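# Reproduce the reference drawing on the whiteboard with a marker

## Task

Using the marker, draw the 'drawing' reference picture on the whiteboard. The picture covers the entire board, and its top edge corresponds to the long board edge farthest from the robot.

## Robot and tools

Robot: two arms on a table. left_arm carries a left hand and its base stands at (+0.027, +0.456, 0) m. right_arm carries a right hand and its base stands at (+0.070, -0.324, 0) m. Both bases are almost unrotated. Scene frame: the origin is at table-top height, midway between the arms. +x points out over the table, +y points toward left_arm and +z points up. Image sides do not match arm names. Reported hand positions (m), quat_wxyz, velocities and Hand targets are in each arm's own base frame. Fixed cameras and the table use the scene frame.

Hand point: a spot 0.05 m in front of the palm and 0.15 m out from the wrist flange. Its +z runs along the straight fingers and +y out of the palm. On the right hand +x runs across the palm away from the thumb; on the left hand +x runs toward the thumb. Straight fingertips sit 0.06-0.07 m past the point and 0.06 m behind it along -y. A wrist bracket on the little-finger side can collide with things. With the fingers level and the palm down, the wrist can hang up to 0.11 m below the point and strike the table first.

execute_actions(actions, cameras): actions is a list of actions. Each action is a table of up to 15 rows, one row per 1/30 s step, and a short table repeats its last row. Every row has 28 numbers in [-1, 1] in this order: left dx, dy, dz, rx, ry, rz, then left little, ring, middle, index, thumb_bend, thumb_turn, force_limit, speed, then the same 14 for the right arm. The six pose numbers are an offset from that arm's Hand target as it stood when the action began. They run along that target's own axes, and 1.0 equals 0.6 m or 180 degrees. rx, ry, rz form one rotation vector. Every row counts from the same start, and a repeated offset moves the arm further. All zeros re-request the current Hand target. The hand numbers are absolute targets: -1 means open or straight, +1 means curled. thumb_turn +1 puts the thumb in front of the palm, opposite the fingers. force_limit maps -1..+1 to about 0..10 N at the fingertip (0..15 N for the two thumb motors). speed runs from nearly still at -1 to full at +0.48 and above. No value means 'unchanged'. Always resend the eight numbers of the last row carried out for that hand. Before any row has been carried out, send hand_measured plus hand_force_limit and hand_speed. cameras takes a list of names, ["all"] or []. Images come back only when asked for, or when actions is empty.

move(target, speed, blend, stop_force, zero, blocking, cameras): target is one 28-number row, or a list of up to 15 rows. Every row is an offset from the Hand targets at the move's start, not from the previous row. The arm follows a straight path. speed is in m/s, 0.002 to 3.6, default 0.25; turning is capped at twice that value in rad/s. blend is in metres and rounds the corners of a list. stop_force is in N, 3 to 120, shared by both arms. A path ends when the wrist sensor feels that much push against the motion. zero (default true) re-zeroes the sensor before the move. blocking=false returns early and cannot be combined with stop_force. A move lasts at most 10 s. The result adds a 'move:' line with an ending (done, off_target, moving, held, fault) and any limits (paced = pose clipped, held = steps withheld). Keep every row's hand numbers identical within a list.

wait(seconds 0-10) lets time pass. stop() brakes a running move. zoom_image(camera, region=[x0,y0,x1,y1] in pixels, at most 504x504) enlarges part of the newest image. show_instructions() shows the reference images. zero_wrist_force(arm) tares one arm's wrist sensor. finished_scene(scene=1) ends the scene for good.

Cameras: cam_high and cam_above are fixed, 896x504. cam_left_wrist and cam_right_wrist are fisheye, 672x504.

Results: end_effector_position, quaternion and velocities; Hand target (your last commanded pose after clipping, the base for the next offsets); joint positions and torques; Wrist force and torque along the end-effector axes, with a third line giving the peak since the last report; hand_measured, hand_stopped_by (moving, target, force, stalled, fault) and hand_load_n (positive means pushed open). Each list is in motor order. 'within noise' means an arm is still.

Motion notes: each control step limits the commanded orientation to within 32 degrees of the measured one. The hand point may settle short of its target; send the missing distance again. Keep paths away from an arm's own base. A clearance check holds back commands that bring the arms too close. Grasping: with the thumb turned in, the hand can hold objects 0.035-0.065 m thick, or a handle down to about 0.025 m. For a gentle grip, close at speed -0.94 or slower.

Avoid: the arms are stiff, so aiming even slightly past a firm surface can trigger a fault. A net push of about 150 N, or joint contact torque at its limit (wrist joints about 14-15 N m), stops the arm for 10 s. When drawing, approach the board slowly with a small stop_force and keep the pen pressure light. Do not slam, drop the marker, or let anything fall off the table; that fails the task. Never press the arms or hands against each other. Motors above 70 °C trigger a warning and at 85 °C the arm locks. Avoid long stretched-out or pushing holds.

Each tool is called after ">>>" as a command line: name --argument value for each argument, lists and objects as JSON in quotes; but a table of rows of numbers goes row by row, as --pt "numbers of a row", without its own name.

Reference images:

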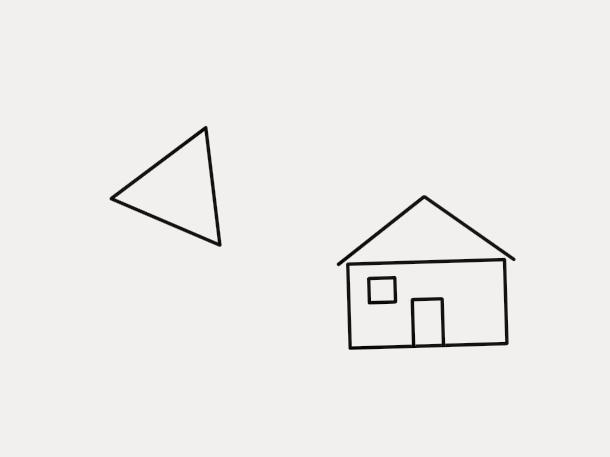

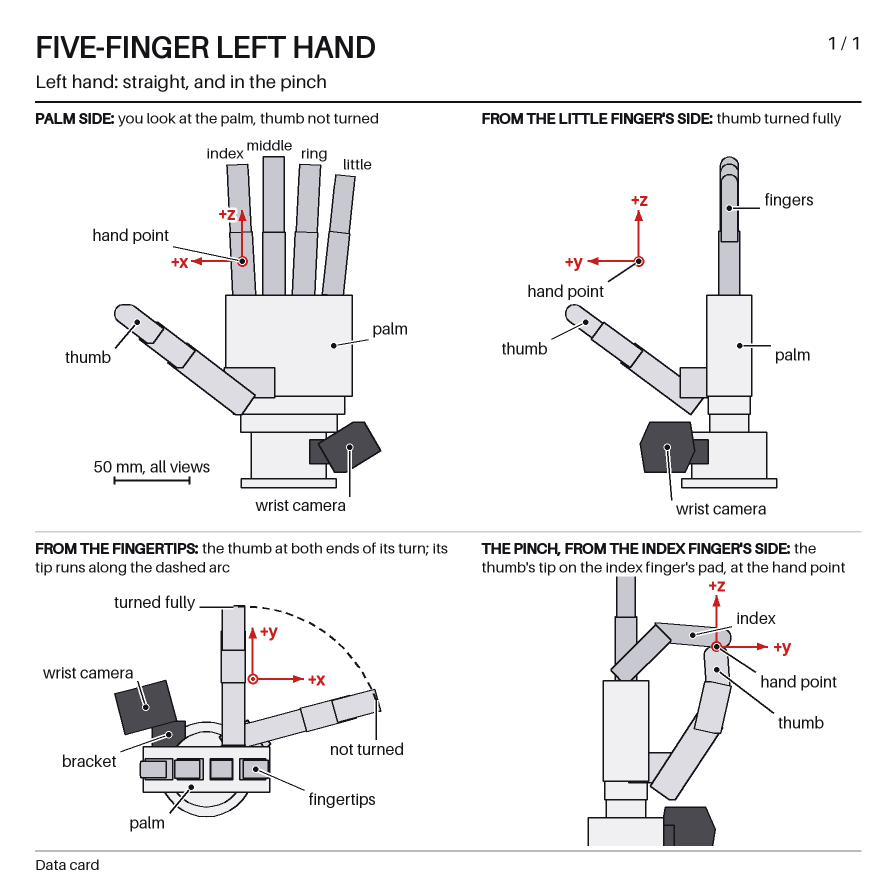

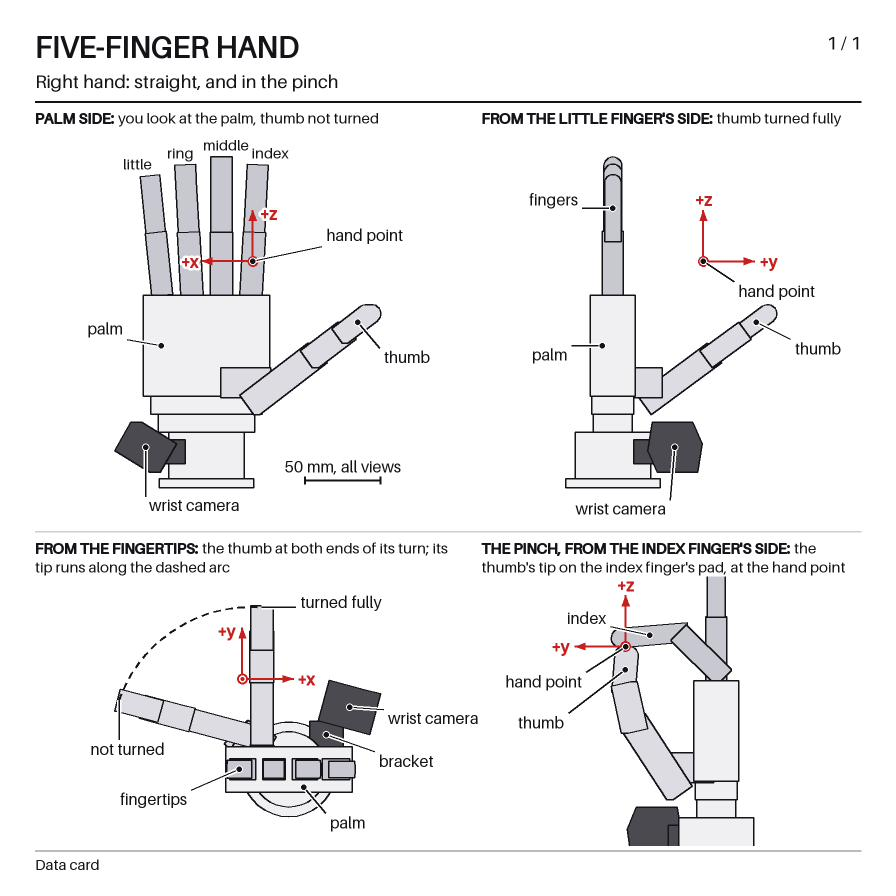

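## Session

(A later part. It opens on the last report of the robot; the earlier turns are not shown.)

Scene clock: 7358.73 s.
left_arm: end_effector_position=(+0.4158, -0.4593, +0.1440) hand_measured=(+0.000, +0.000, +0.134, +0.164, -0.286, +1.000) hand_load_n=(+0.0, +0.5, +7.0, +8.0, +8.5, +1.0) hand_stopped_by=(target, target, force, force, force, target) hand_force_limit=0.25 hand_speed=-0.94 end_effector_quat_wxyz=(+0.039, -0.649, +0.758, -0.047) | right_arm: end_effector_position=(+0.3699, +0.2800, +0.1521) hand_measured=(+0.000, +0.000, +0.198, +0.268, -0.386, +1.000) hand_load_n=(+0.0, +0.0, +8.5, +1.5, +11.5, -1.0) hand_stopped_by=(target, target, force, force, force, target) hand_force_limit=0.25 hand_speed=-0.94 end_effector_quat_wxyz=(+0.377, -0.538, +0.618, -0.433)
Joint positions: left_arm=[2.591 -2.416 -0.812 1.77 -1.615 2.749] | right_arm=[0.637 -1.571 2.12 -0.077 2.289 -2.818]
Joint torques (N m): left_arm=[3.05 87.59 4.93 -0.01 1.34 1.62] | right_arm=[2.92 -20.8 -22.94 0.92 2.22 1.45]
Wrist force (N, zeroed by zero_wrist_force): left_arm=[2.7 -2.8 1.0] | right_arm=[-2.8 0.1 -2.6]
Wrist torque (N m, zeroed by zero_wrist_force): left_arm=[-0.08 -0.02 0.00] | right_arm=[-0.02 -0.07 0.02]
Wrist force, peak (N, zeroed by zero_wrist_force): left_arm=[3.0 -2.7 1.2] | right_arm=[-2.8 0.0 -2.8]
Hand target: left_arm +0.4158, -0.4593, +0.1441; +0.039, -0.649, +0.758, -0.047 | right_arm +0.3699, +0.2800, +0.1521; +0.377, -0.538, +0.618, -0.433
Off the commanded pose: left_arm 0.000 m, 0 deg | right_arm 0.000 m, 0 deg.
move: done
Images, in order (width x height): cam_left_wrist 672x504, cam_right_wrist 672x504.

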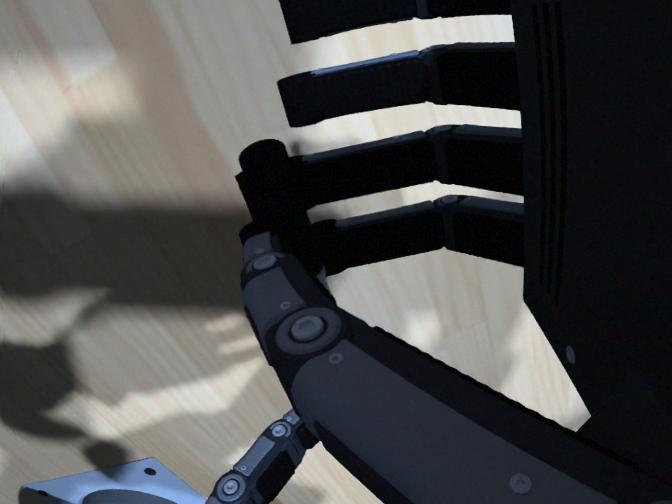

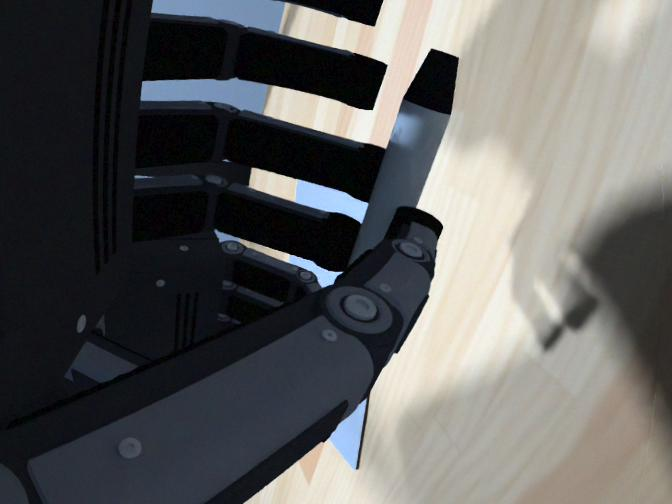

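>>> move --target '[-0.0067,-0.002,0,0,0,0,0.0,0.0,0.29,0.31,0.02,1,0.25,-0.94,0,0,0,0,0,0,0.0,0.0,0.35,0.35,0.0,1,0.25,-0.94]' --speed 0.01

Scene clock: 7368.00 s.
left_arm: end_effector_position=(+0.4176, -0.4556, +0.1442) hand_measured=(+0.000, +0.000, +0.134, +0.164, -0.286, +1.000) hand_load_n=(+0.0, +0.0, +7.0, +8.0, +8.5, +1.0) hand_stopped_by=(target, target, force, force, force, target) hand_force_limit=0.25 hand_speed=-0.94 end_effector_quat_wxyz=(+0.039, -0.649, +0.758, -0.047) | right_arm: end_effector_position=(+0.3699, +0.2800, +0.1521) hand_measured=(+0.000, +0.000, +0.198, +0.268, -0.386, +1.000) hand_load_n=(+0.0, +0.0, +9.0, +1.5, +12.0, -2.0) hand_stopped_by=(target, target, force, force, force, target) hand_force_limit=0.25 hand_speed=-0.94 end_effector_quat_wxyz=(+0.377, -0.538, +0.618, -0.433)
Joint positions: left_arm=[2.597 -2.411 -0.819 1.774 -1.614 2.755] | right_arm=[0.637 -1.571 2.12 -0.077 2.289 -2.818]
Joint torques (N m): left_arm=[3.14 87.75 4.68 -0.13 1.42 1.67] | right_arm=[-4.34 -19.59 -19.26 0.88 2.2 1.25]
Wrist force (N, zeroed by zero_wrist_force): left_arm=[2.2 -3.5 0.7] | right_arm=[-2.2 0.9 -3.2]
Wrist torque (N m, zeroed by zero_wrist_force): left_arm=[-0.07 -0.01 0.00] | right_arm=[-0.01 -0.10 -0.02]
Wrist force, peak (N, zeroed by zero_wrist_force): left_arm=[2.2 -3.8 1.1] | right_arm=[-2.4 0.8 -3.2]
Hand target: left_arm +0.4176, -0.4555, +0.1442; +0.039, -0.649, +0.758, -0.047 | right_arm +0.3699, +0.2800, +0.1521; +0.377, -0.538, +0.618, -0.433
Off the commanded pose: left_arm 0.000 m, 0 deg | right_arm 0.000 m, 0 deg.
move: done

>>> move --target '[-0.0067,0.001,0,0,0,0,0.0,0.0,0.29,0.31,0.02,1,0.25,-0.94,0,0,0,0,0,0,0.0,0.0,0.35,0.35,0.0,1,0.25,-0.94]' --speed 0.01 --cameras '["cam_right_wrist", "cam_left_wrist", "cam_high"]'

>>> zoom_image --camera "cam_high" --region '[370, 220, 430, 280]'

>>> zoom_image --camera "cam_left_wrist" --region '[190, 150, 390, 350]'

Scene clock: 7381.63 s.
left_arm: end_effector_position=(+0.4177, -0.4515, +0.1441) hand_measured=(+0.000, +0.000, +0.134, +0.164, -0.286, +1.000) hand_load_n=(+0.0, +0.0, +7.0, +8.0, +8.5, +1.0) hand_stopped_by=(target, target, force, force, force, target) hand_force_limit=0.25 hand_speed=-0.94 end_effector_quat_wxyz=(+0.039, -0.649, +0.758, -0.047) | right_arm: end_effector_position=(+0.3699, +0.2800, +0.1521) hand_measured=(+0.000, +0.000, +0.198, +0.268, -0.386, +1.000) hand_load_n=(+0.0, +0.0, +10.0, +0.5, +12.0, -2.5) hand_stopped_by=(target, target, force, force, force, target) hand_force_limit=0.25 hand_speed=-0.94 end_effector_quat_wxyz=(+0.377, -0.538, +0.618, -0.433)
Joint positions: left_arm=[2.603 -2.402 -0.836 1.782 -1.614 2.761] | right_arm=[0.637 -1.571 2.12 -0.077 2.289 -2.818]
Joint torques (N m): left_arm=[3.35 87.56 4.85 -0.31 1.46 2.23] | right_arm=[-4.68 -17.43 -17.84 0.34 2.18 1.14]
Wrist force (N, zeroed by zero_wrist_force): left_arm=[1.2 -4.9 0.9] | right_arm=[-1.3 1.5 -3.9]
Wrist torque (N m, zeroed by zero_wrist_force): left_arm=[-0.14 -0.03 -0.12] | right_arm=[-0.02 -0.14 -0.04]
Wrist force, peak (N, zeroed by zero_wrist_force): left_arm=[1.6 -4.9 0.9] | right_arm=[-1.3 1.5 -3.9]
Hand target: left_arm +0.4177, -0.4514, +0.1441; +0.039, -0.649, +0.758, -0.047 | right_arm +0.3699, +0.2800, +0.1521; +0.377, -0.538, +0.618, -0.433
Off the commanded pose: left_arm 0.000 m, 0 deg | right_arm 0.000 m, 0 deg.
move: done
Images, in order (width x height): cam_high 896x504, cam_left_wrist 672x504, cam_right_wrist 672x504.

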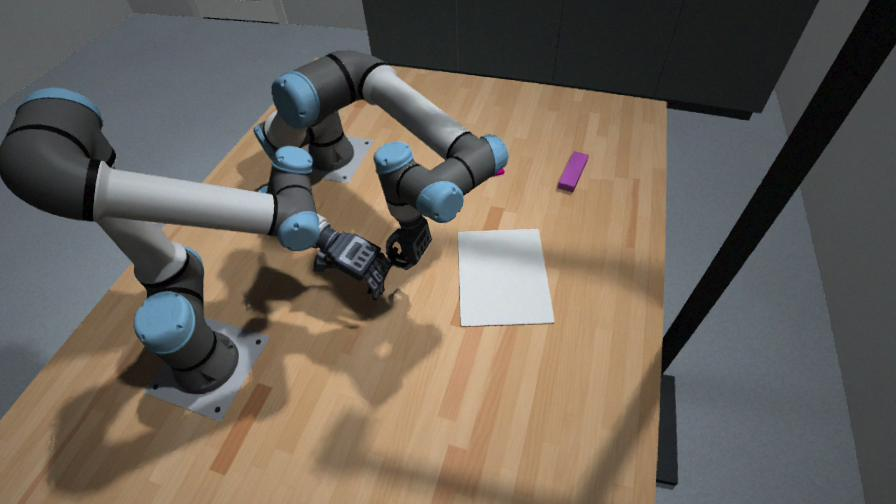

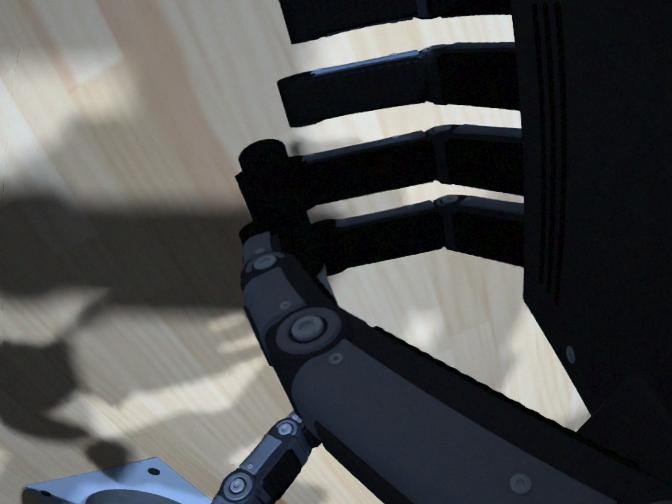

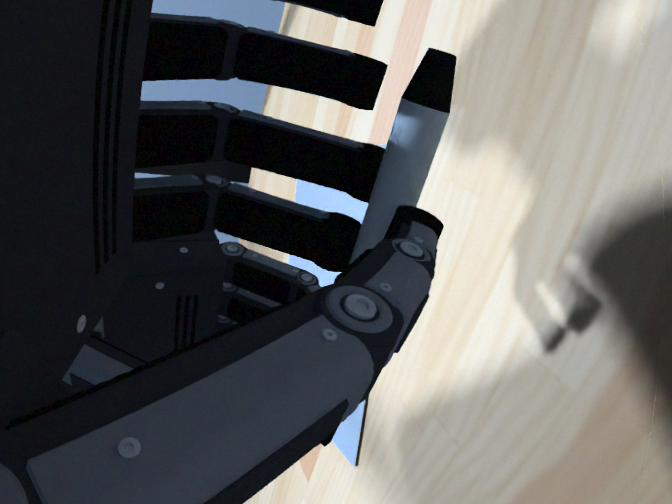

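Scaled by 8.400.

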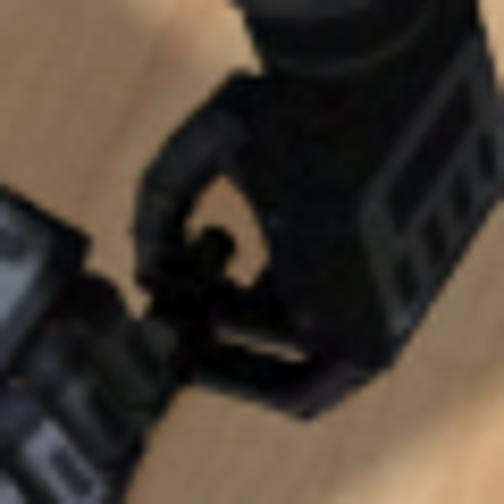

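Scaled by 2.520 from the camera's 672x504 image, which has a finer 960x720 frame.

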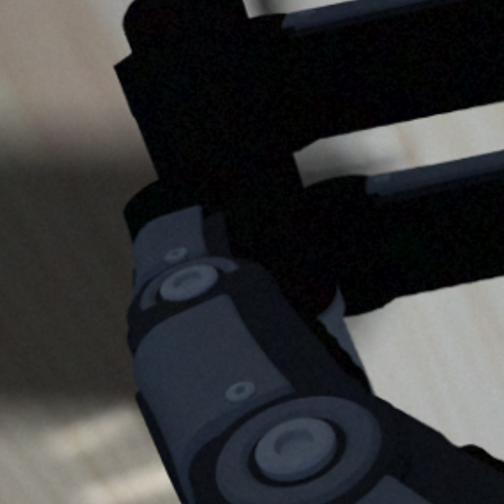

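>>> move --target '[-0.0033,-0.005,0.0006,0,0,0,0.0,0.0,0.29,0.31,0.02,1,0.25,-0.94,0,0,0,0,0,0,0.0,0.0,0.35,0.35,0.0,1,0.25,-0.94]' --speed 0.01

Scene clock: 7399.50 s.
left_arm: end_effector_position=(+0.4209, -0.4500, +0.1441) hand_measured=(+0.000, +0.000, +0.134, +0.164, -0.286, +1.000) hand_load_n=(+0.0, +0.0, +7.0, +7.5, +8.5, +1.5) hand_stopped_by=(target, target, force, force, force, target) hand_force_limit=0.25 hand_speed=-0.94 end_effector_quat_wxyz=(+0.039, -0.649, +0.758, -0.047) | right_arm: end_effector_position=(+0.3699, +0.2800, +0.1521) hand_measured=(+0.000, +0.000, +0.198, +0.268, -0.386, +1.000) hand_load_n=(+0.0, +0.5, +8.0, +3.5, +11.5, +0.0) hand_stopped_by=(target, target, force, force, force, target) hand_force_limit=0.25 hand_speed=-0.94 end_effector_quat_wxyz=(+0.377, -0.538, +0.618, -0.433)
Joint positions: left_arm=[2.608 -2.407 -0.828 1.778 -1.613 2.766] | right_arm=[0.637 -1.571 2.12 -0.077 2.289 -2.818]
Joint torques (N m): left_arm=[7.58 19.58 31.5 -6.38 1.08 2.55] | right_arm=[-4.05 -16.74 -15.61 0.35 2.07 0.94]
Wrist force (N, zeroed by zero_wrist_force): left_arm=[3.8 -1.2 0.9] | right_arm=[-3.9 0.0 -1.1]
Wrist torque (N m, zeroed by zero_wrist_force): left_arm=[-0.01 -0.04 -0.14] | right_arm=[-0.01 -0.02 0.04]
Wrist force, peak (N, zeroed by zero_wrist_force): left_arm=[1.6 -5.1 0.8] | right_arm=[-1.3 1.3 -4.2]
Hand target: left_arm +0.4210, -0.4499, +0.1441; +0.039, -0.649, +0.758, -0.047 | right_arm +0.3699, +0.2800, +0.1521; +0.377, -0.538, +0.618, -0.433
Off the commanded pose: left_arm 0.000 m, 0 deg | right_arm 0.000 m, 0 deg.
move: done

>>> move --target '[-0.0067,-0.0033,0.0004,0,0,0,0.0,0.0,0.29,0.31,0.02,1,0.25,-0.94,0,0,0,0,0,0,0.0,0.0,0.35,0.35,0.0,1,0.25,-0.94]' --speed 0.01

Scene clock: 7404.27 s.
left_arm: end_effector_position=(+0.4235, -0.4464, +0.1441) hand_measured=(+0.000, +0.000, +0.134, +0.164, -0.286, +1.000) hand_load_n=(+0.0, +0.0, +7.0, +7.0, +9.0, +2.5) hand_stopped_by=(target, target, force, force, force, target) hand_force_limit=0.25 hand_speed=-0.94 end_effector_quat_wxyz=(+0.039, -0.649, +0.758, -0.047) | right_arm: end_effector_position=(+0.3699, +0.2800, +0.1521) hand_measured=(+0.000, +0.000, +0.198, +0.268, -0.386, +1.000) hand_load_n=(+0.0, +0.0, +6.0, +5.0, +11.5, +3.0) hand_stopped_by=(target, target, force, force, force, target) hand_force_limit=0.25 hand_speed=-0.94 end_effector_quat_wxyz=(+0.377, -0.538, +0.618, -0.433)
Joint positions: left_arm=[2.615 -2.405 -0.831 1.78 -1.612 2.773] | right_arm=[0.637 -1.571 2.12 -0.077 2.289 -2.818]
Joint torques (N m): left_arm=[10.93 87.5 7.69 0.22 0.36 2.51] | right_arm=[-3.73 -14.94 -13.5 -0.04 2.11 1.18]
Wrist force (N, zeroed by zero_wrist_force): left_arm=[7.0 1.3 0.5] | right_arm=[-7.0 -0.6 0.8]
Wrist torque (N m, zeroed by zero_wrist_force): left_arm=[0.06 -0.02 -0.20] | right_arm=[0.02 0.07 0.14]
Wrist force, peak (N, zeroed by zero_wrist_force): left_arm=[7.0 1.3 0.5] | right_arm=[-7.0 -0.6 0.8]
Hand target: left_arm +0.4236, -0.4463, +0.1441; +0.039, -0.649, +0.758, -0.047 | right_arm +0.3699, +0.2800, +0.1521; +0.377, -0.538, +0.618, -0.433
Off the commanded pose: left_arm 0.000 m, 0 deg | right_arm 0.000 m, 0 deg.
move: done

>>> move --target '[-0.0067,0.0005,0.0,0,0,0,0.0,0.0,0.29,0.31,0.02,1,0.25,-0.94,0,0,0,0,0,0,0.0,0.0,0.35,0.35,0.0,1,0.25,-0.94]' --speed 0.01

Scene clock: 7408.73 s.
left_arm: end_effector_position=(+0.4239, -0.4423, +0.1441) hand_measured=(+0.000, +0.000, +0.134, +0.164, -0.286, +1.000) hand_load_n=(+0.0, +0.0, +7.0, +2.5, +8.5, +4.0) hand_stopped_by=(target, target, force, force, force, target) hand_force_limit=0.25 hand_speed=-0.94 end_effector_quat_wxyz=(+0.039, -0.649, +0.758, -0.047) | right_arm: end_effector_position=(+0.3699, +0.2800, +0.1521) hand_measured=(+0.000, +0.000, +0.198, +0.268, -0.386, +1.000) hand_load_n=(+0.5, +0.0, +5.0, +7.5, +11.0, +5.0) hand_stopped_by=(target, target, force, force, force, target) hand_force_limit=0.25 hand_speed=-0.94 end_effector_quat_wxyz=(+0.377, -0.538, +0.618, -0.433)
Joint positions: left_arm=[2.622 -2.397 -0.845 1.787 -1.612 2.779] | right_arm=[0.637 -1.571 2.12 -0.077 2.289 -2.818]
Joint torques (N m): left_arm=[12.02 86.62 7.02 0.37 0.11 2.7] | right_arm=[-4.8 -13.93 -11.56 -0.43 2.12 1.08]
Wrist force (N, zeroed by zero_wrist_force): left_arm=[8.4 2.4 0.4] | right_arm=[-8.5 -0.5 2.2]
Wrist torque (N m, zeroed by zero_wrist_force): left_arm=[0.07 0.01 -0.23] | right_arm=[0.02 0.12 0.20]
Wrist force, peak (N, zeroed by zero_wrist_force): left_arm=[8.5 2.6 0.0] | right_arm=[-8.5 -0.5 2.2]
Hand target: left_arm +0.4239, -0.4423, +0.1441; +0.039, -0.649, +0.758, -0.047 | right_arm +0.3699, +0.2800, +0.1521; +0.377, -0.538, +0.618, -0.433
Off the commanded pose: left_arm 0.000 m, 0 deg | right_arm 0.000 m, 0 deg.
move: done

>>> wait --seconds 0.1 --cameras '["cam_right_wrist", "cam_left_wrist"]'

>>> zoom_image --camera "cam_left_wrist" --region '[190, 130, 390, 330]'

Scene clock: 7413.67 s.
left_arm: end_effector_position=(+0.4239, -0.4423, +0.1441) hand_measured=(+0.000, +0.000, +0.134, +0.164, -0.286, +1.000) hand_load_n=(+0.0, +0.0, +7.5, +2.5, +8.5, +4.0) hand_stopped_by=(target, target, force, force, force, target) hand_force_limit=0.25 hand_speed=-0.94 end_effector_quat_wxyz=(+0.039, -0.649, +0.758, -0.047) | right_arm: end_effector_position=(+0.3699, +0.2800, +0.1521) hand_measured=(+0.000, +0.000, +0.198, +0.268, -0.386, +1.000) hand_load_n=(+0.0, +0.0, +5.5, +7.5, +11.0, +5.0) hand_stopped_by=(target, target, force, force, force, target) hand_force_limit=0.25 hand_speed=-0.94 end_effector_quat_wxyz=(+0.377, -0.538, +0.618, -0.433)
Joint positions: left_arm=[2.622 -2.397 -0.845 1.787 -1.612 2.779] | right_arm=[0.637 -1.571 2.12 -0.077 2.289 -2.818]
Joint torques (N m): left_arm=[12.29 86.37 6.62 0.21 0.05 2.71] | right_arm=[-3.95 -12.73 -10.59 -0.63 1.99 0.72]
Wrist force (N, zeroed by zero_wrist_force): left_arm=[8.1 2.4 0.2] | right_arm=[-8.6 -0.5 1.9]
Wrist torque (N m, zeroed by zero_wrist_force): left_arm=[0.08 0.02 -0.25] | right_arm=[0.04 0.16 0.18]
Wrist force, peak (N, zeroed by zero_wrist_force): left_arm=[8.6 2.5 -0.3] | right_arm=[-8.5 -0.7 2.0]
Hand target: left_arm +0.4239, -0.4423, +0.1441; +0.039, -0.649, +0.758, -0.047 | right_arm +0.3699, +0.2800, +0.1521; +0.377, -0.538, +0.618, -0.433
Off the commanded pose: left_arm 0.000 m, 0 deg | right_arm 0.000 m, 0 deg.
wait: 0.10 s; at rest from the start
Images, in order (width x height): cam_left_wrist 672x504, cam_right_wrist 672x504.

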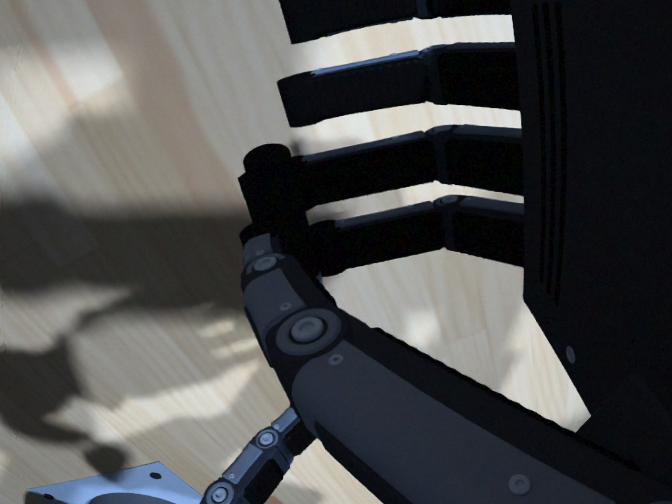

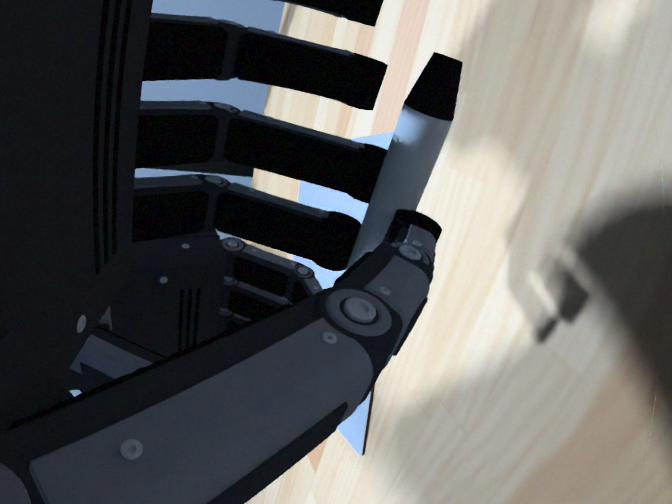

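Scaled by 2.520 from the camera's 672x504 image, which has a finer 960x720 frame.

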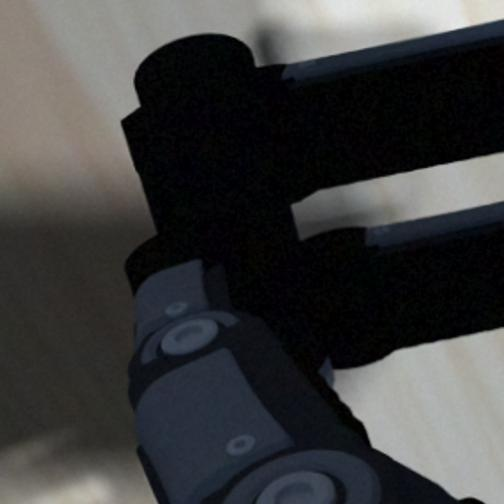

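>>> move --target '[0.004,0.0,0.0,0,0,0,0.0,0.0,0.29,0.31,0.02,1,0.25,-0.94,0,0,0,0,0,0,0.0,0.0,0.35,0.35,0.0,1,0.25,-0.94]' --speed 0.01

>>> move --target '[0,0,0,0,0,0,0.0,0.0,0.29,0.33,0.02,1,0.35,-0.94,0,0,0,0,0,0,0.0,0.0,0.35,0.35,0.0,1,0.25,-0.94]'

>>> move --target '[0,0,0,0,0,0,0.0,0.0,0.31,0.35,0.04,1,0.65,-0.94,0,0,0,0,0,0,0.0,0.0,0.35,0.35,0.0,1,0.25,-0.94]'

Scene clock: 7431.53 s.
left_arm: end_effector_position=(+0.4235, -0.4446, +0.1441) hand_measured=(+0.000, +0.000, +0.134, +0.164, -0.286, +1.000) hand_load_n=(+0.0, +0.0, +7.5, +1.0, +9.0, +2.0) hand_stopped_by=(target, target, force, force, force, target) hand_force_limit=0.25 hand_speed=-0.94 end_effector_quat_wxyz=(+0.039, -0.649, +0.758, -0.047) | right_arm: end_effector_position=(+0.3699, +0.2800, +0.1521) hand_measured=(+0.000, +0.000, +0.198, +0.268, -0.386, +1.000) hand_load_n=(+0.0, +0.0, +5.0, +8.0, +11.0, +4.0) hand_stopped_by=(target, target, force, force, force, target) hand_force_limit=0.25 hand_speed=-0.94 end_effector_quat_wxyz=(+0.377, -0.538, +0.618, -0.433)
Joint positions: left_arm=[2.618 -2.401 -0.838 1.783 -1.612 2.776] | right_arm=[0.637 -1.571 2.12 -0.077 2.289 -2.818]
Joint torques (N m): left_arm=[-4.89 18.15 32.1 -4.54 -2.71 -1.71] | right_arm=[-3.47 -12.91 -8.63 -1.05 1.87 0.41]
Wrist force (N, zeroed by zero_wrist_force): left_arm=[1.1 3.2 0.5] | right_arm=[-1.2 -1.2 2.2]
Wrist torque (N m, zeroed by zero_wrist_force): left_arm=[0.13 -0.01 -0.11] | right_arm=[0.03 0.14 0.12]
Wrist force, peak (N, zeroed by zero_wrist_force): left_arm=[8.6 2.5 -0.2] | right_arm=[-8.7 -0.6 2.3]
Hand target: left_arm +0.4235, -0.4446, +0.1441; +0.039, -0.649, +0.758, -0.047 | right_arm +0.3699, +0.2800, +0.1521; +0.377, -0.538, +0.618, -0.433
Off the commanded pose: left_arm 0.000 m, 0 deg | right_arm 0.000 m, 0 deg.
move: done

Scene clock: 7432.03 s.
left_arm: end_effector_position=(+0.4235, -0.4446, +0.1441) hand_measured=(+0.000, +0.000, +0.134, +0.180, -0.286, +1.000) hand_load_n=(+0.0, +0.0, +6.5, +7.5, +10.5, +2.0) hand_stopped_by=(target, target, force, force, force, target) hand_force_limit=0.35 hand_speed=-0.94 end_effector_quat_wxyz=(+0.039, -0.649, +0.758, -0.047) | right_arm: end_effector_position=(+0.3699, +0.2800, +0.1521) hand_measured=(+0.000, +0.000, +0.198, +0.268, -0.386, +1.000) hand_load_n=(+0.0, +0.0, +5.0, +7.0, +11.5, +4.0) hand_stopped_by=(target, target, force, force, force, target) hand_force_limit=0.25 hand_speed=-0.94 end_effector_quat_wxyz=(+0.377, -0.538, +0.618, -0.433)
Joint positions: left_arm=[2.618 -2.401 -0.838 1.783 -1.612 2.776] | right_arm=[0.637 -1.571 2.12 -0.077 2.289 -2.818]
Joint torques (N m): left_arm=[-5.13 18.46 34.74 -4.68 -2.67 -1.75] | right_arm=[-3.55 -12.22 -7.77 -1.04 1.77 0.29]
Wrist force (N, zeroed by zero_wrist_force): left_arm=[1.9 2.8 1.4] | right_arm=[-1.7 -1.8 1.9]
Wrist torque (N m, zeroed by zero_wrist_force): left_arm=[0.09 -0.05 -0.11] | right_arm=[0.01 0.11 0.14]
Wrist force, peak (N, zeroed by zero_wrist_force): left_arm=[2.1 2.9 1.0] | right_arm=[-1.7 -2.2 1.7]
Hand target: left_arm +0.4235, -0.4446, +0.1441; +0.039, -0.649, +0.758, -0.047 | right_arm +0.3699, +0.2800, +0.1521; +0.377, -0.538, +0.618, -0.433
Off the commanded pose: left_arm 0.000 m, 0 deg | right_arm 0.000 m, 0 deg.
move: done

Scene clock: 7432.53 s.
left_arm: end_effector_position=(+0.4235, -0.4446, +0.1441) hand_measured=(+0.000, +0.000, +0.142, +0.182, -0.288, +1.000) hand_load_n=(+0.0, +0.0, +9.5, +8.0, +12.5, +2.0) hand_stopped_by=(target, target, force, force, force, target) hand_force_limit=0.65 hand_speed=-0.94 end_effector_quat_wxyz=(+0.039, -0.649, +0.758, -0.047) | right_arm: end_effector_position=(+0.3699, +0.2800, +0.1521) hand_measured=(+0.000, +0.000, +0.198, +0.268, -0.386, +1.000) hand_load_n=(+0.0, -0.5, +4.5, +6.5, +11.5, +3.5) hand_stopped_by=(target, target, force, force, force, target) hand_force_limit=0.25 hand_speed=-0.94 end_effector_quat_wxyz=(+0.377, -0.538, +0.618, -0.433)
Joint positions: left_arm=[2.618 -2.401 -0.838 1.783 -1.612 2.776] | right_arm=[0.637 -1.571 2.12 -0.077 2.289 -2.818]
Joint torques (N m): left_arm=[-4.88 19.43 34.51 -4.68 -2.4 -1.84] | right_arm=[-4.65 -11.56 -7.99 -0.92 1.73 0.21]
Wrist force (N, zeroed by zero_wrist_force): left_arm=[1.3 2.7 1.2] | right_arm=[-1.3 -1.9 1.4]
Wrist torque (N m, zeroed by zero_wrist_force): left_arm=[0.11 -0.02 -0.12] | right_arm=[0.00 0.11 0.12]
Wrist force, peak (N, zeroed by zero_wrist_force): left_arm=[2.0 3.0 0.8] | right_arm=[-1.8 -2.2 1.6]
Hand target: left_arm +0.4235, -0.4446, +0.1441; +0.039, -0.649, +0.758, -0.047 | right_arm +0.3699, +0.2800, +0.1521; +0.377, -0.538, +0.618, -0.433
Off the commanded pose: left_arm 0.000 m, 0 deg | right_arm 0.000 m, 0 deg.
move: done

>>> move --target '[0,0.0017,0,0,0,0,0.0,0.0,0.31,0.35,0.04,1,0.65,-0.94,0,0,0,0,0,0,0.0,0.0,0.37,0.35,0.0,1,0.4,-0.94]'

>>> move --target '[0,0,0,0,0,0,0.0,0.0,0.31,0.35,0.04,1,0.65,-0.94,0,0,0,0,0,0,0.0,0.0,0.39,0.37,0.02,1,0.65,-0.94]' --cameras '["cam_right_wrist"]'

Scene clock: 7438.97 s.
left_arm: end_effector_position=(+0.4225, -0.4445, +0.1439) hand_measured=(+0.000, +0.000, +0.142, +0.182, -0.288, +1.000) hand_load_n=(+0.0, +0.0, +9.0, +8.0, +12.5, +2.5) hand_stopped_by=(target, target, force, force, force, target) hand_force_limit=0.65 hand_speed=-0.94 end_effector_quat_wxyz=(+0.039, -0.649, +0.758, -0.047) | right_arm: end_effector_position=(+0.3699, +0.2800, +0.1521) hand_measured=(+0.000, +0.000, +0.206, +0.268, -0.386, +1.000) hand_load_n=(+0.0, +0.0, +8.5, +4.5, +12.5, +3.5) hand_stopped_by=(target, target, force, force, force, target) hand_force_limit=0.40 hand_speed=-0.94 end_effector_quat_wxyz=(+0.377, -0.538, +0.618, -0.433)
Joint positions: left_arm=[2.617 -2.399 -0.843 1.786 -1.612 2.775] | right_arm=[0.637 -1.571 2.12 -0.077 2.289 -2.818]
Joint torques (N m): left_arm=[-5.49 86.81 7.23 0.36 -2.87 -1.78] | right_arm=[-3.62 -10.61 -6.94 -0.99 1.74 -0.28]
Wrist force (N, zeroed by zero_wrist_force): left_arm=[3.2 0.9 0.7] | right_arm=[-3.5 -1.0 0.4]
Wrist torque (N m, zeroed by zero_wrist_force): left_arm=[0.03 0.04 -0.08] | right_arm=[-0.01 0.07 0.12]
Wrist force, peak (N, zeroed by zero_wrist_force): left_arm=[3.7 1.0 0.8] | right_arm=[-3.7 -0.8 0.7]
Hand target: left_arm +0.4225, -0.4445, +0.1439; +0.039, -0.649, +0.758, -0.047 | right_arm +0.3699, +0.2800, +0.1521; +0.377, -0.538, +0.618, -0.433
Off the commanded pose: left_arm 0.000 m, 0 deg | right_arm 0.000 m, 0 deg.
move: done

Scene clock: 7439.47 s.
left_arm: end_effector_position=(+0.4225, -0.4445, +0.1439) hand_measured=(+0.000, +0.000, +0.142, +0.182, -0.288, +1.000) hand_load_n=(+0.5, +0.0, +8.5, +6.5, +14.0, +2.5) hand_stopped_by=(target, target, force, force, force, target) hand_force_limit=0.65 hand_speed=-0.94 end_effector_quat_wxyz=(+0.039, -0.649, +0.758, -0.047) | right_arm: end_effector_position=(+0.3699, +0.2800, +0.1521) hand_measured=(+0.000, +0.000, +0.206, +0.282, -0.390, +1.000) hand_load_n=(+0.0, +0.0, +6.5, +9.0, +13.0, +3.0) hand_stopped_by=(target, target, force, force, force, target) hand_force_limit=0.65 hand_speed=-0.94 end_effector_quat_wxyz=(+0.377, -0.538, +0.618, -0.433)
Joint positions: left_arm=[2.617 -2.399 -0.843 1.786 -1.612 2.775] | right_arm=[0.637 -1.571 2.12 -0.077 2.289 -2.818]
Joint torques (N m): left_arm=[-5.05 87 6.96 0.29 -2.96 -1.73] | right_arm=[-3.74 -9.92 -6.26 -1.07 1.75 -0.2]
Wrist force (N, zeroed by zero_wrist_force): left_arm=[2.4 2.4 0.5] | right_arm=[-2.3 -1.5 1.4]
Wrist torque (N m, zeroed by zero_wrist_force): left_arm=[0.11 -0.02 -0.06] | right_arm=[-0.03 0.14 0.11]
Wrist force, peak (N, zeroed by zero_wrist_force): left_arm=[3.8 1.0 0.9] | right_arm=[-3.5 -0.9 1.6]
Hand target: left_arm +0.4225, -0.4445, +0.1439; +0.039, -0.649, +0.758, -0.047 | right_arm +0.3699, +0.2800, +0.1521; +0.377, -0.538, +0.618, -0.433
Off the commanded pose: left_arm 0.000 m, 0 deg | right_arm 0.000 m, 0 deg.
move: done
Images, in order (width x height): cam_right_wrist 672x504.

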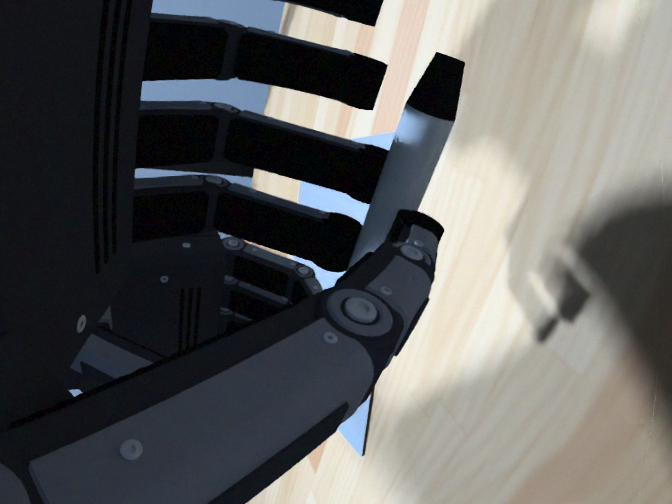

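>>> move --target '[-0.0067,0.002,0,0,0,0,0.0,0.0,0.31,0.35,0.04,1,0.65,-0.94,0,0,0,0,0,0,0.0,0.0,0.39,0.37,0.02,1,0.65,-0.94]' --speed 0.01

>>> move --target '[-0.0067,0.000,0,0,0,0,0.0,0.0,0.31,0.35,0.04,1,0.65,-0.94,0,0,0,0,0,0,0.0,0.0,0.39,0.37,0.02,1,0.65,-0.94]' --speed 0.01 --cameras '["cam_left_wrist", "cam_right_wrist"]'

Scene clock: 7450.47 s.
left_arm: end_effector_position=(+0.4219, -0.4404, +0.1438) hand_measured=(+0.000, +0.000, +0.142, +0.182, -0.288, +1.000) hand_load_n=(+0.0, +0.0, +9.0, +8.5, +12.5, +5.0) hand_stopped_by=(target, target, force, force, force, target) hand_force_limit=0.65 hand_speed=-0.94 end_effector_quat_wxyz=(+0.039, -0.649, +0.758, -0.047) | right_arm: end_effector_position=(+0.3699, +0.2800, +0.1521) hand_measured=(+0.000, +0.000, +0.206, +0.282, -0.390, +1.000) hand_load_n=(+0.0, +0.0, +7.5, +5.0, +13.0, +6.0) hand_stopped_by=(target, target, force, force, force, target) hand_force_limit=0.65 hand_speed=-0.94 end_effector_quat_wxyz=(+0.377, -0.538, +0.618, -0.433)
Joint positions: left_arm=[2.623 -2.388 -0.861 1.794 -1.612 2.781] | right_arm=[0.637 -1.571 2.12 -0.077 2.289 -2.818]
Joint torques (N m): left_arm=[13.78 85.63 7.71 -0.17 -0.31 3.23] | right_arm=[-4.51 -8.89 -3.27 -0.82 1.66 -0.67]
Wrist force (N, zeroed by zero_wrist_force): left_arm=[11.8 0.0 0.5] | right_arm=[-12.1 0.4 0.2]
Wrist torque (N m, zeroed by zero_wrist_force): left_arm=[0.02 0.01 -0.29] | right_arm=[0.03 0.10 0.21]
Wrist force, peak (N, zeroed by zero_wrist_force): left_arm=[11.8 0.0 0.5] | right_arm=[-12.1 0.4 0.2]
Hand target: left_arm +0.4220, -0.4403, +0.1438; +0.039, -0.649, +0.758, -0.047 | right_arm +0.3699, +0.2800, +0.1521; +0.377, -0.538, +0.618, -0.433
Off the commanded pose: left_arm 0.000 m, 0 deg | right_arm 0.000 m, 0 deg.
move: done

Scene clock: 7451.20 s.
left_arm: end_effector_position=(+0.4226, -0.4364, +0.1438) hand_measured=(+0.000, +0.000, +0.142, +0.182, -0.288, +1.000) hand_load_n=(+0.0, +0.5, +10.0, +7.0, +12.0, +3.5) hand_stopped_by=(target, target, force, force, force, target) hand_force_limit=0.65 hand_speed=-0.94 end_effector_quat_wxyz=(+0.039, -0.649, +0.758, -0.047) | right_arm: end_effector_position=(+0.3699, +0.2800, +0.1521) hand_measured=(+0.000, +0.000, +0.206, +0.282, -0.390, +1.000) hand_load_n=(+0.0, +0.0, +8.0, +5.0, +12.5, +4.0) hand_stopped_by=(target, target, force, force, force, target) hand_force_limit=0.65 hand_speed=-0.94 end_effector_quat_wxyz=(+0.377, -0.538, +0.618, -0.433)
Joint positions: left_arm=[2.629 -2.382 -0.874 1.8 -1.611 2.787] | right_arm=[0.637 -1.571 2.12 -0.077 2.289 -2.818]
Joint torques (N m): left_arm=[7.08 85.46 7.08 0.56 1.47 2.06] | right_arm=[-3.3 -9.08 -3.29 -0.56 1.74 -0.85]
Wrist force (N, zeroed by zero_wrist_force): left_arm=[0.8 0.8 0.7] | right_arm=[-0.6 -1.1 0.2]
Wrist torque (N m, zeroed by zero_wrist_force): left_arm=[0.02 -0.04 -0.12] | right_arm=[0.00 0.05 0.08]
Wrist force, peak (N, zeroed by zero_wrist_force): left_arm=[12.7 0.0 0.1] | right_arm=[-12.5 0.4 0.5]
Hand target: left_arm +0.4226, -0.4363, +0.1438; +0.039, -0.649, +0.758, -0.047 | right_arm +0.3699, +0.2800, +0.1521; +0.377, -0.538, +0.618, -0.433
Off the commanded pose: left_arm 0.000 m, 0 deg | right_arm 0.000 m, 0 deg.
move: done
Images, in order (width x height): cam_left_wrist 672x504, cam_right_wrist 672x504.

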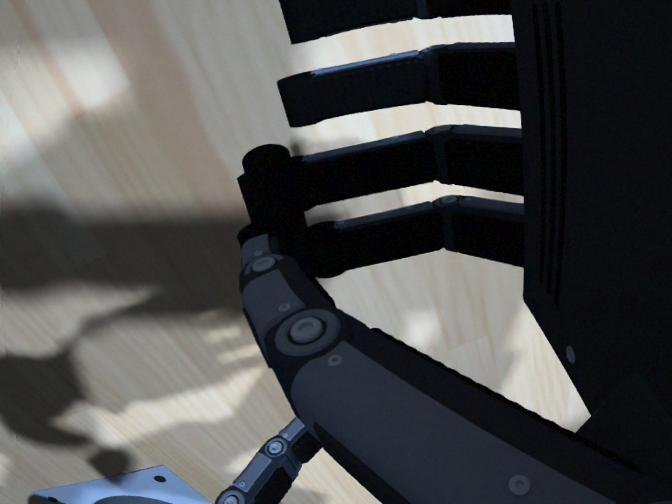

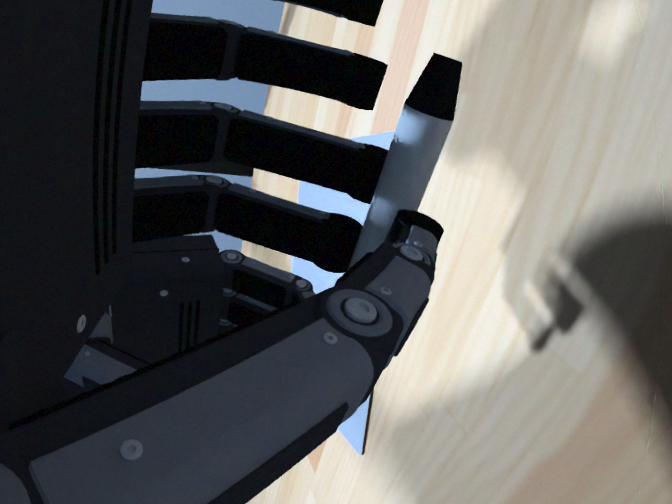

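>>> move --target '[-0.0417,0.000,0,0,0,0,0.0,0.0,0.31,0.35,0.04,1,0.65,-0.94,0,0,0,0,0,0,0.0,0.0,0.39,0.37,0.02,1,0.65,-0.94]' --speed 0.03 --cameras '["all"]'

>>> zoom_image --camera "cam_high" --region '[370, 220, 430, 280]'

Scene clock: 7457.67 s.
left_arm: end_effector_position=(+0.4264, -0.4117, +0.1437) hand_measured=(+0.000, +0.000, +0.142, +0.182, -0.288, +1.000) hand_load_n=(+0.0, +0.0, +10.0, +6.5, +12.0, +3.5) hand_stopped_by=(target, target, force, force, force, target) hand_force_limit=0.65 hand_speed=-0.94 end_effector_quat_wxyz=(+0.039, -0.649, +0.758, -0.047) | right_arm: end_effector_position=(+0.3699, +0.2800, +0.1521) hand_measured=(+0.000, +0.000, +0.206, +0.282, -0.390, +1.000) hand_load_n=(+0.0, +0.0, +8.5, +3.5, +12.5, +3.0) hand_stopped_by=(target, target, force, force, force, target) hand_force_limit=0.65 hand_speed=-0.94 end_effector_quat_wxyz=(+0.377, -0.538, +0.618, -0.433)
Joint positions: left_arm=[2.669 -2.341 -0.945 1.832 -1.606 2.826] | right_arm=[0.637 -1.571 2.12 -0.077 2.289 -2.818]
Joint torques (N m): left_arm=[5.91 83.57 7.3 0.11 1.45 2.08] | right_arm=[-3.63 -8.25 -1.89 2.23 1.63 -1.13]
Wrist force (N, zeroed by zero_wrist_force): left_arm=[0.5 -0.5 0.0] | right_arm=[0.0 0.2 -0.1]
Wrist torque (N m, zeroed by zero_wrist_force): left_arm=[-0.05 -0.07 -0.09] | right_arm=[-0.01 0.00 0.03]
Wrist force, peak (N, zeroed by zero_wrist_force): left_arm=[1.0 0.9 0.9] | right_arm=[-0.8 -1.1 0.4]
Hand target: left_arm +0.4265, -0.4116, +0.1437; +0.039, -0.649, +0.758, -0.047 | right_arm +0.3699, +0.2800, +0.1521; +0.377, -0.538, +0.618, -0.433
Off the commanded pose: left_arm 0.000 m, 0 deg | right_arm 0.000 m, 0 deg.
move: done

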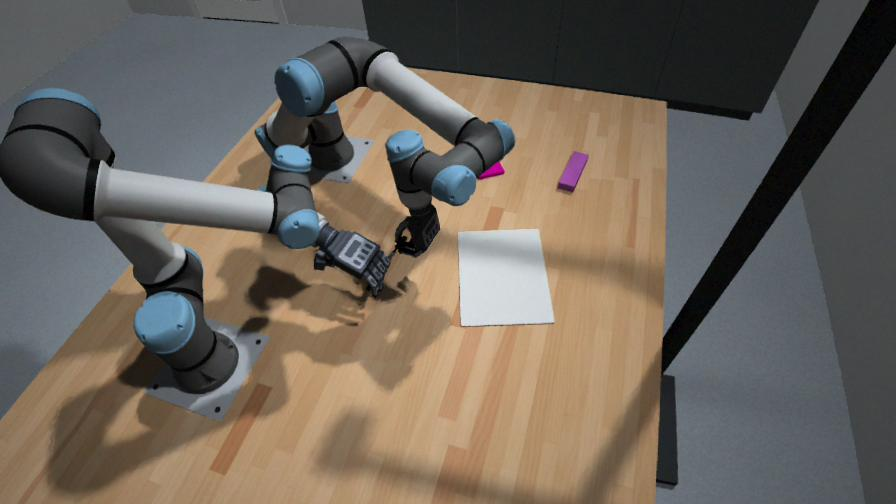

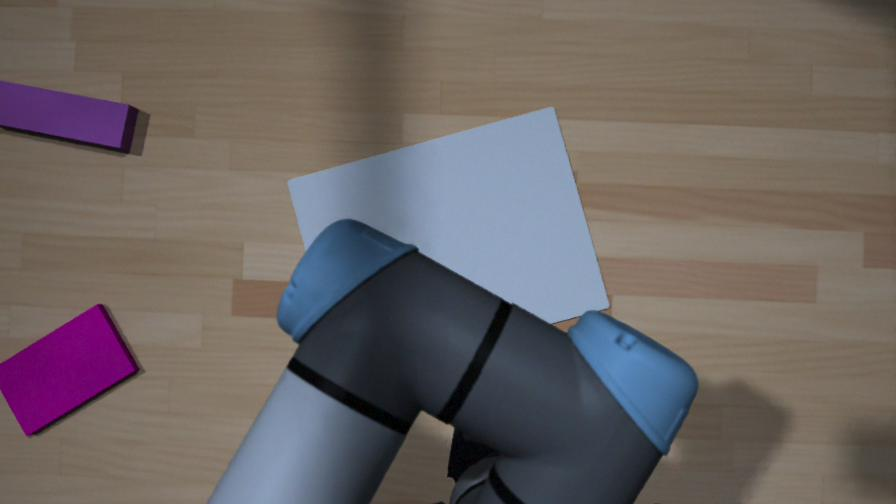

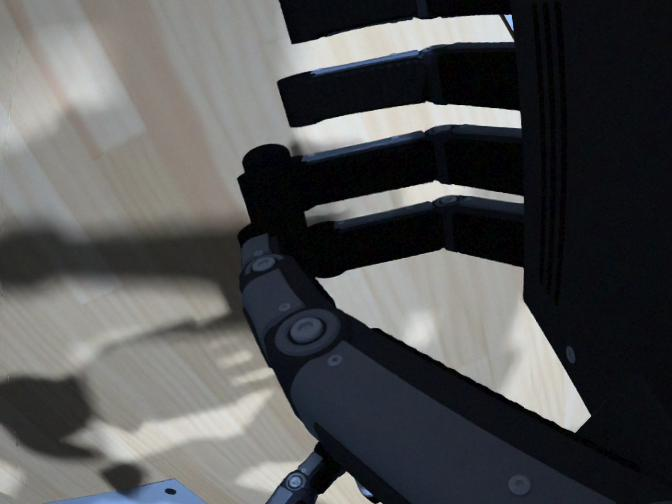

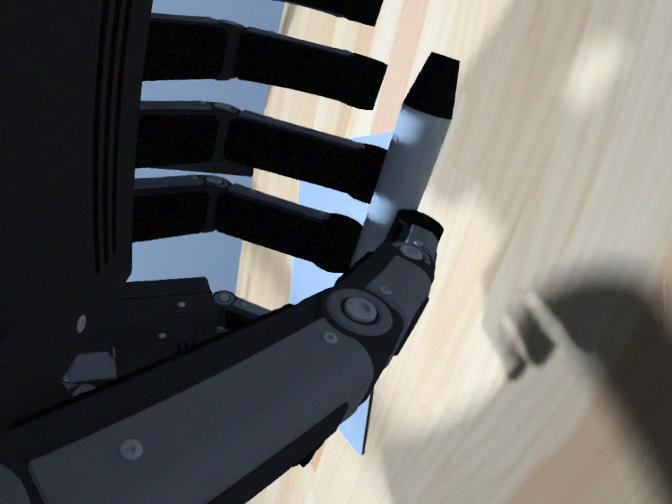

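Scaled by 8.400.

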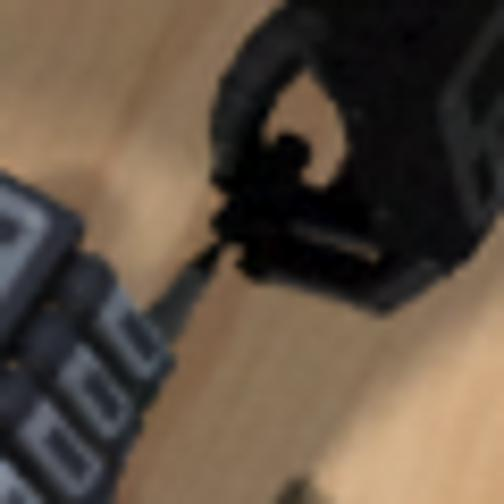

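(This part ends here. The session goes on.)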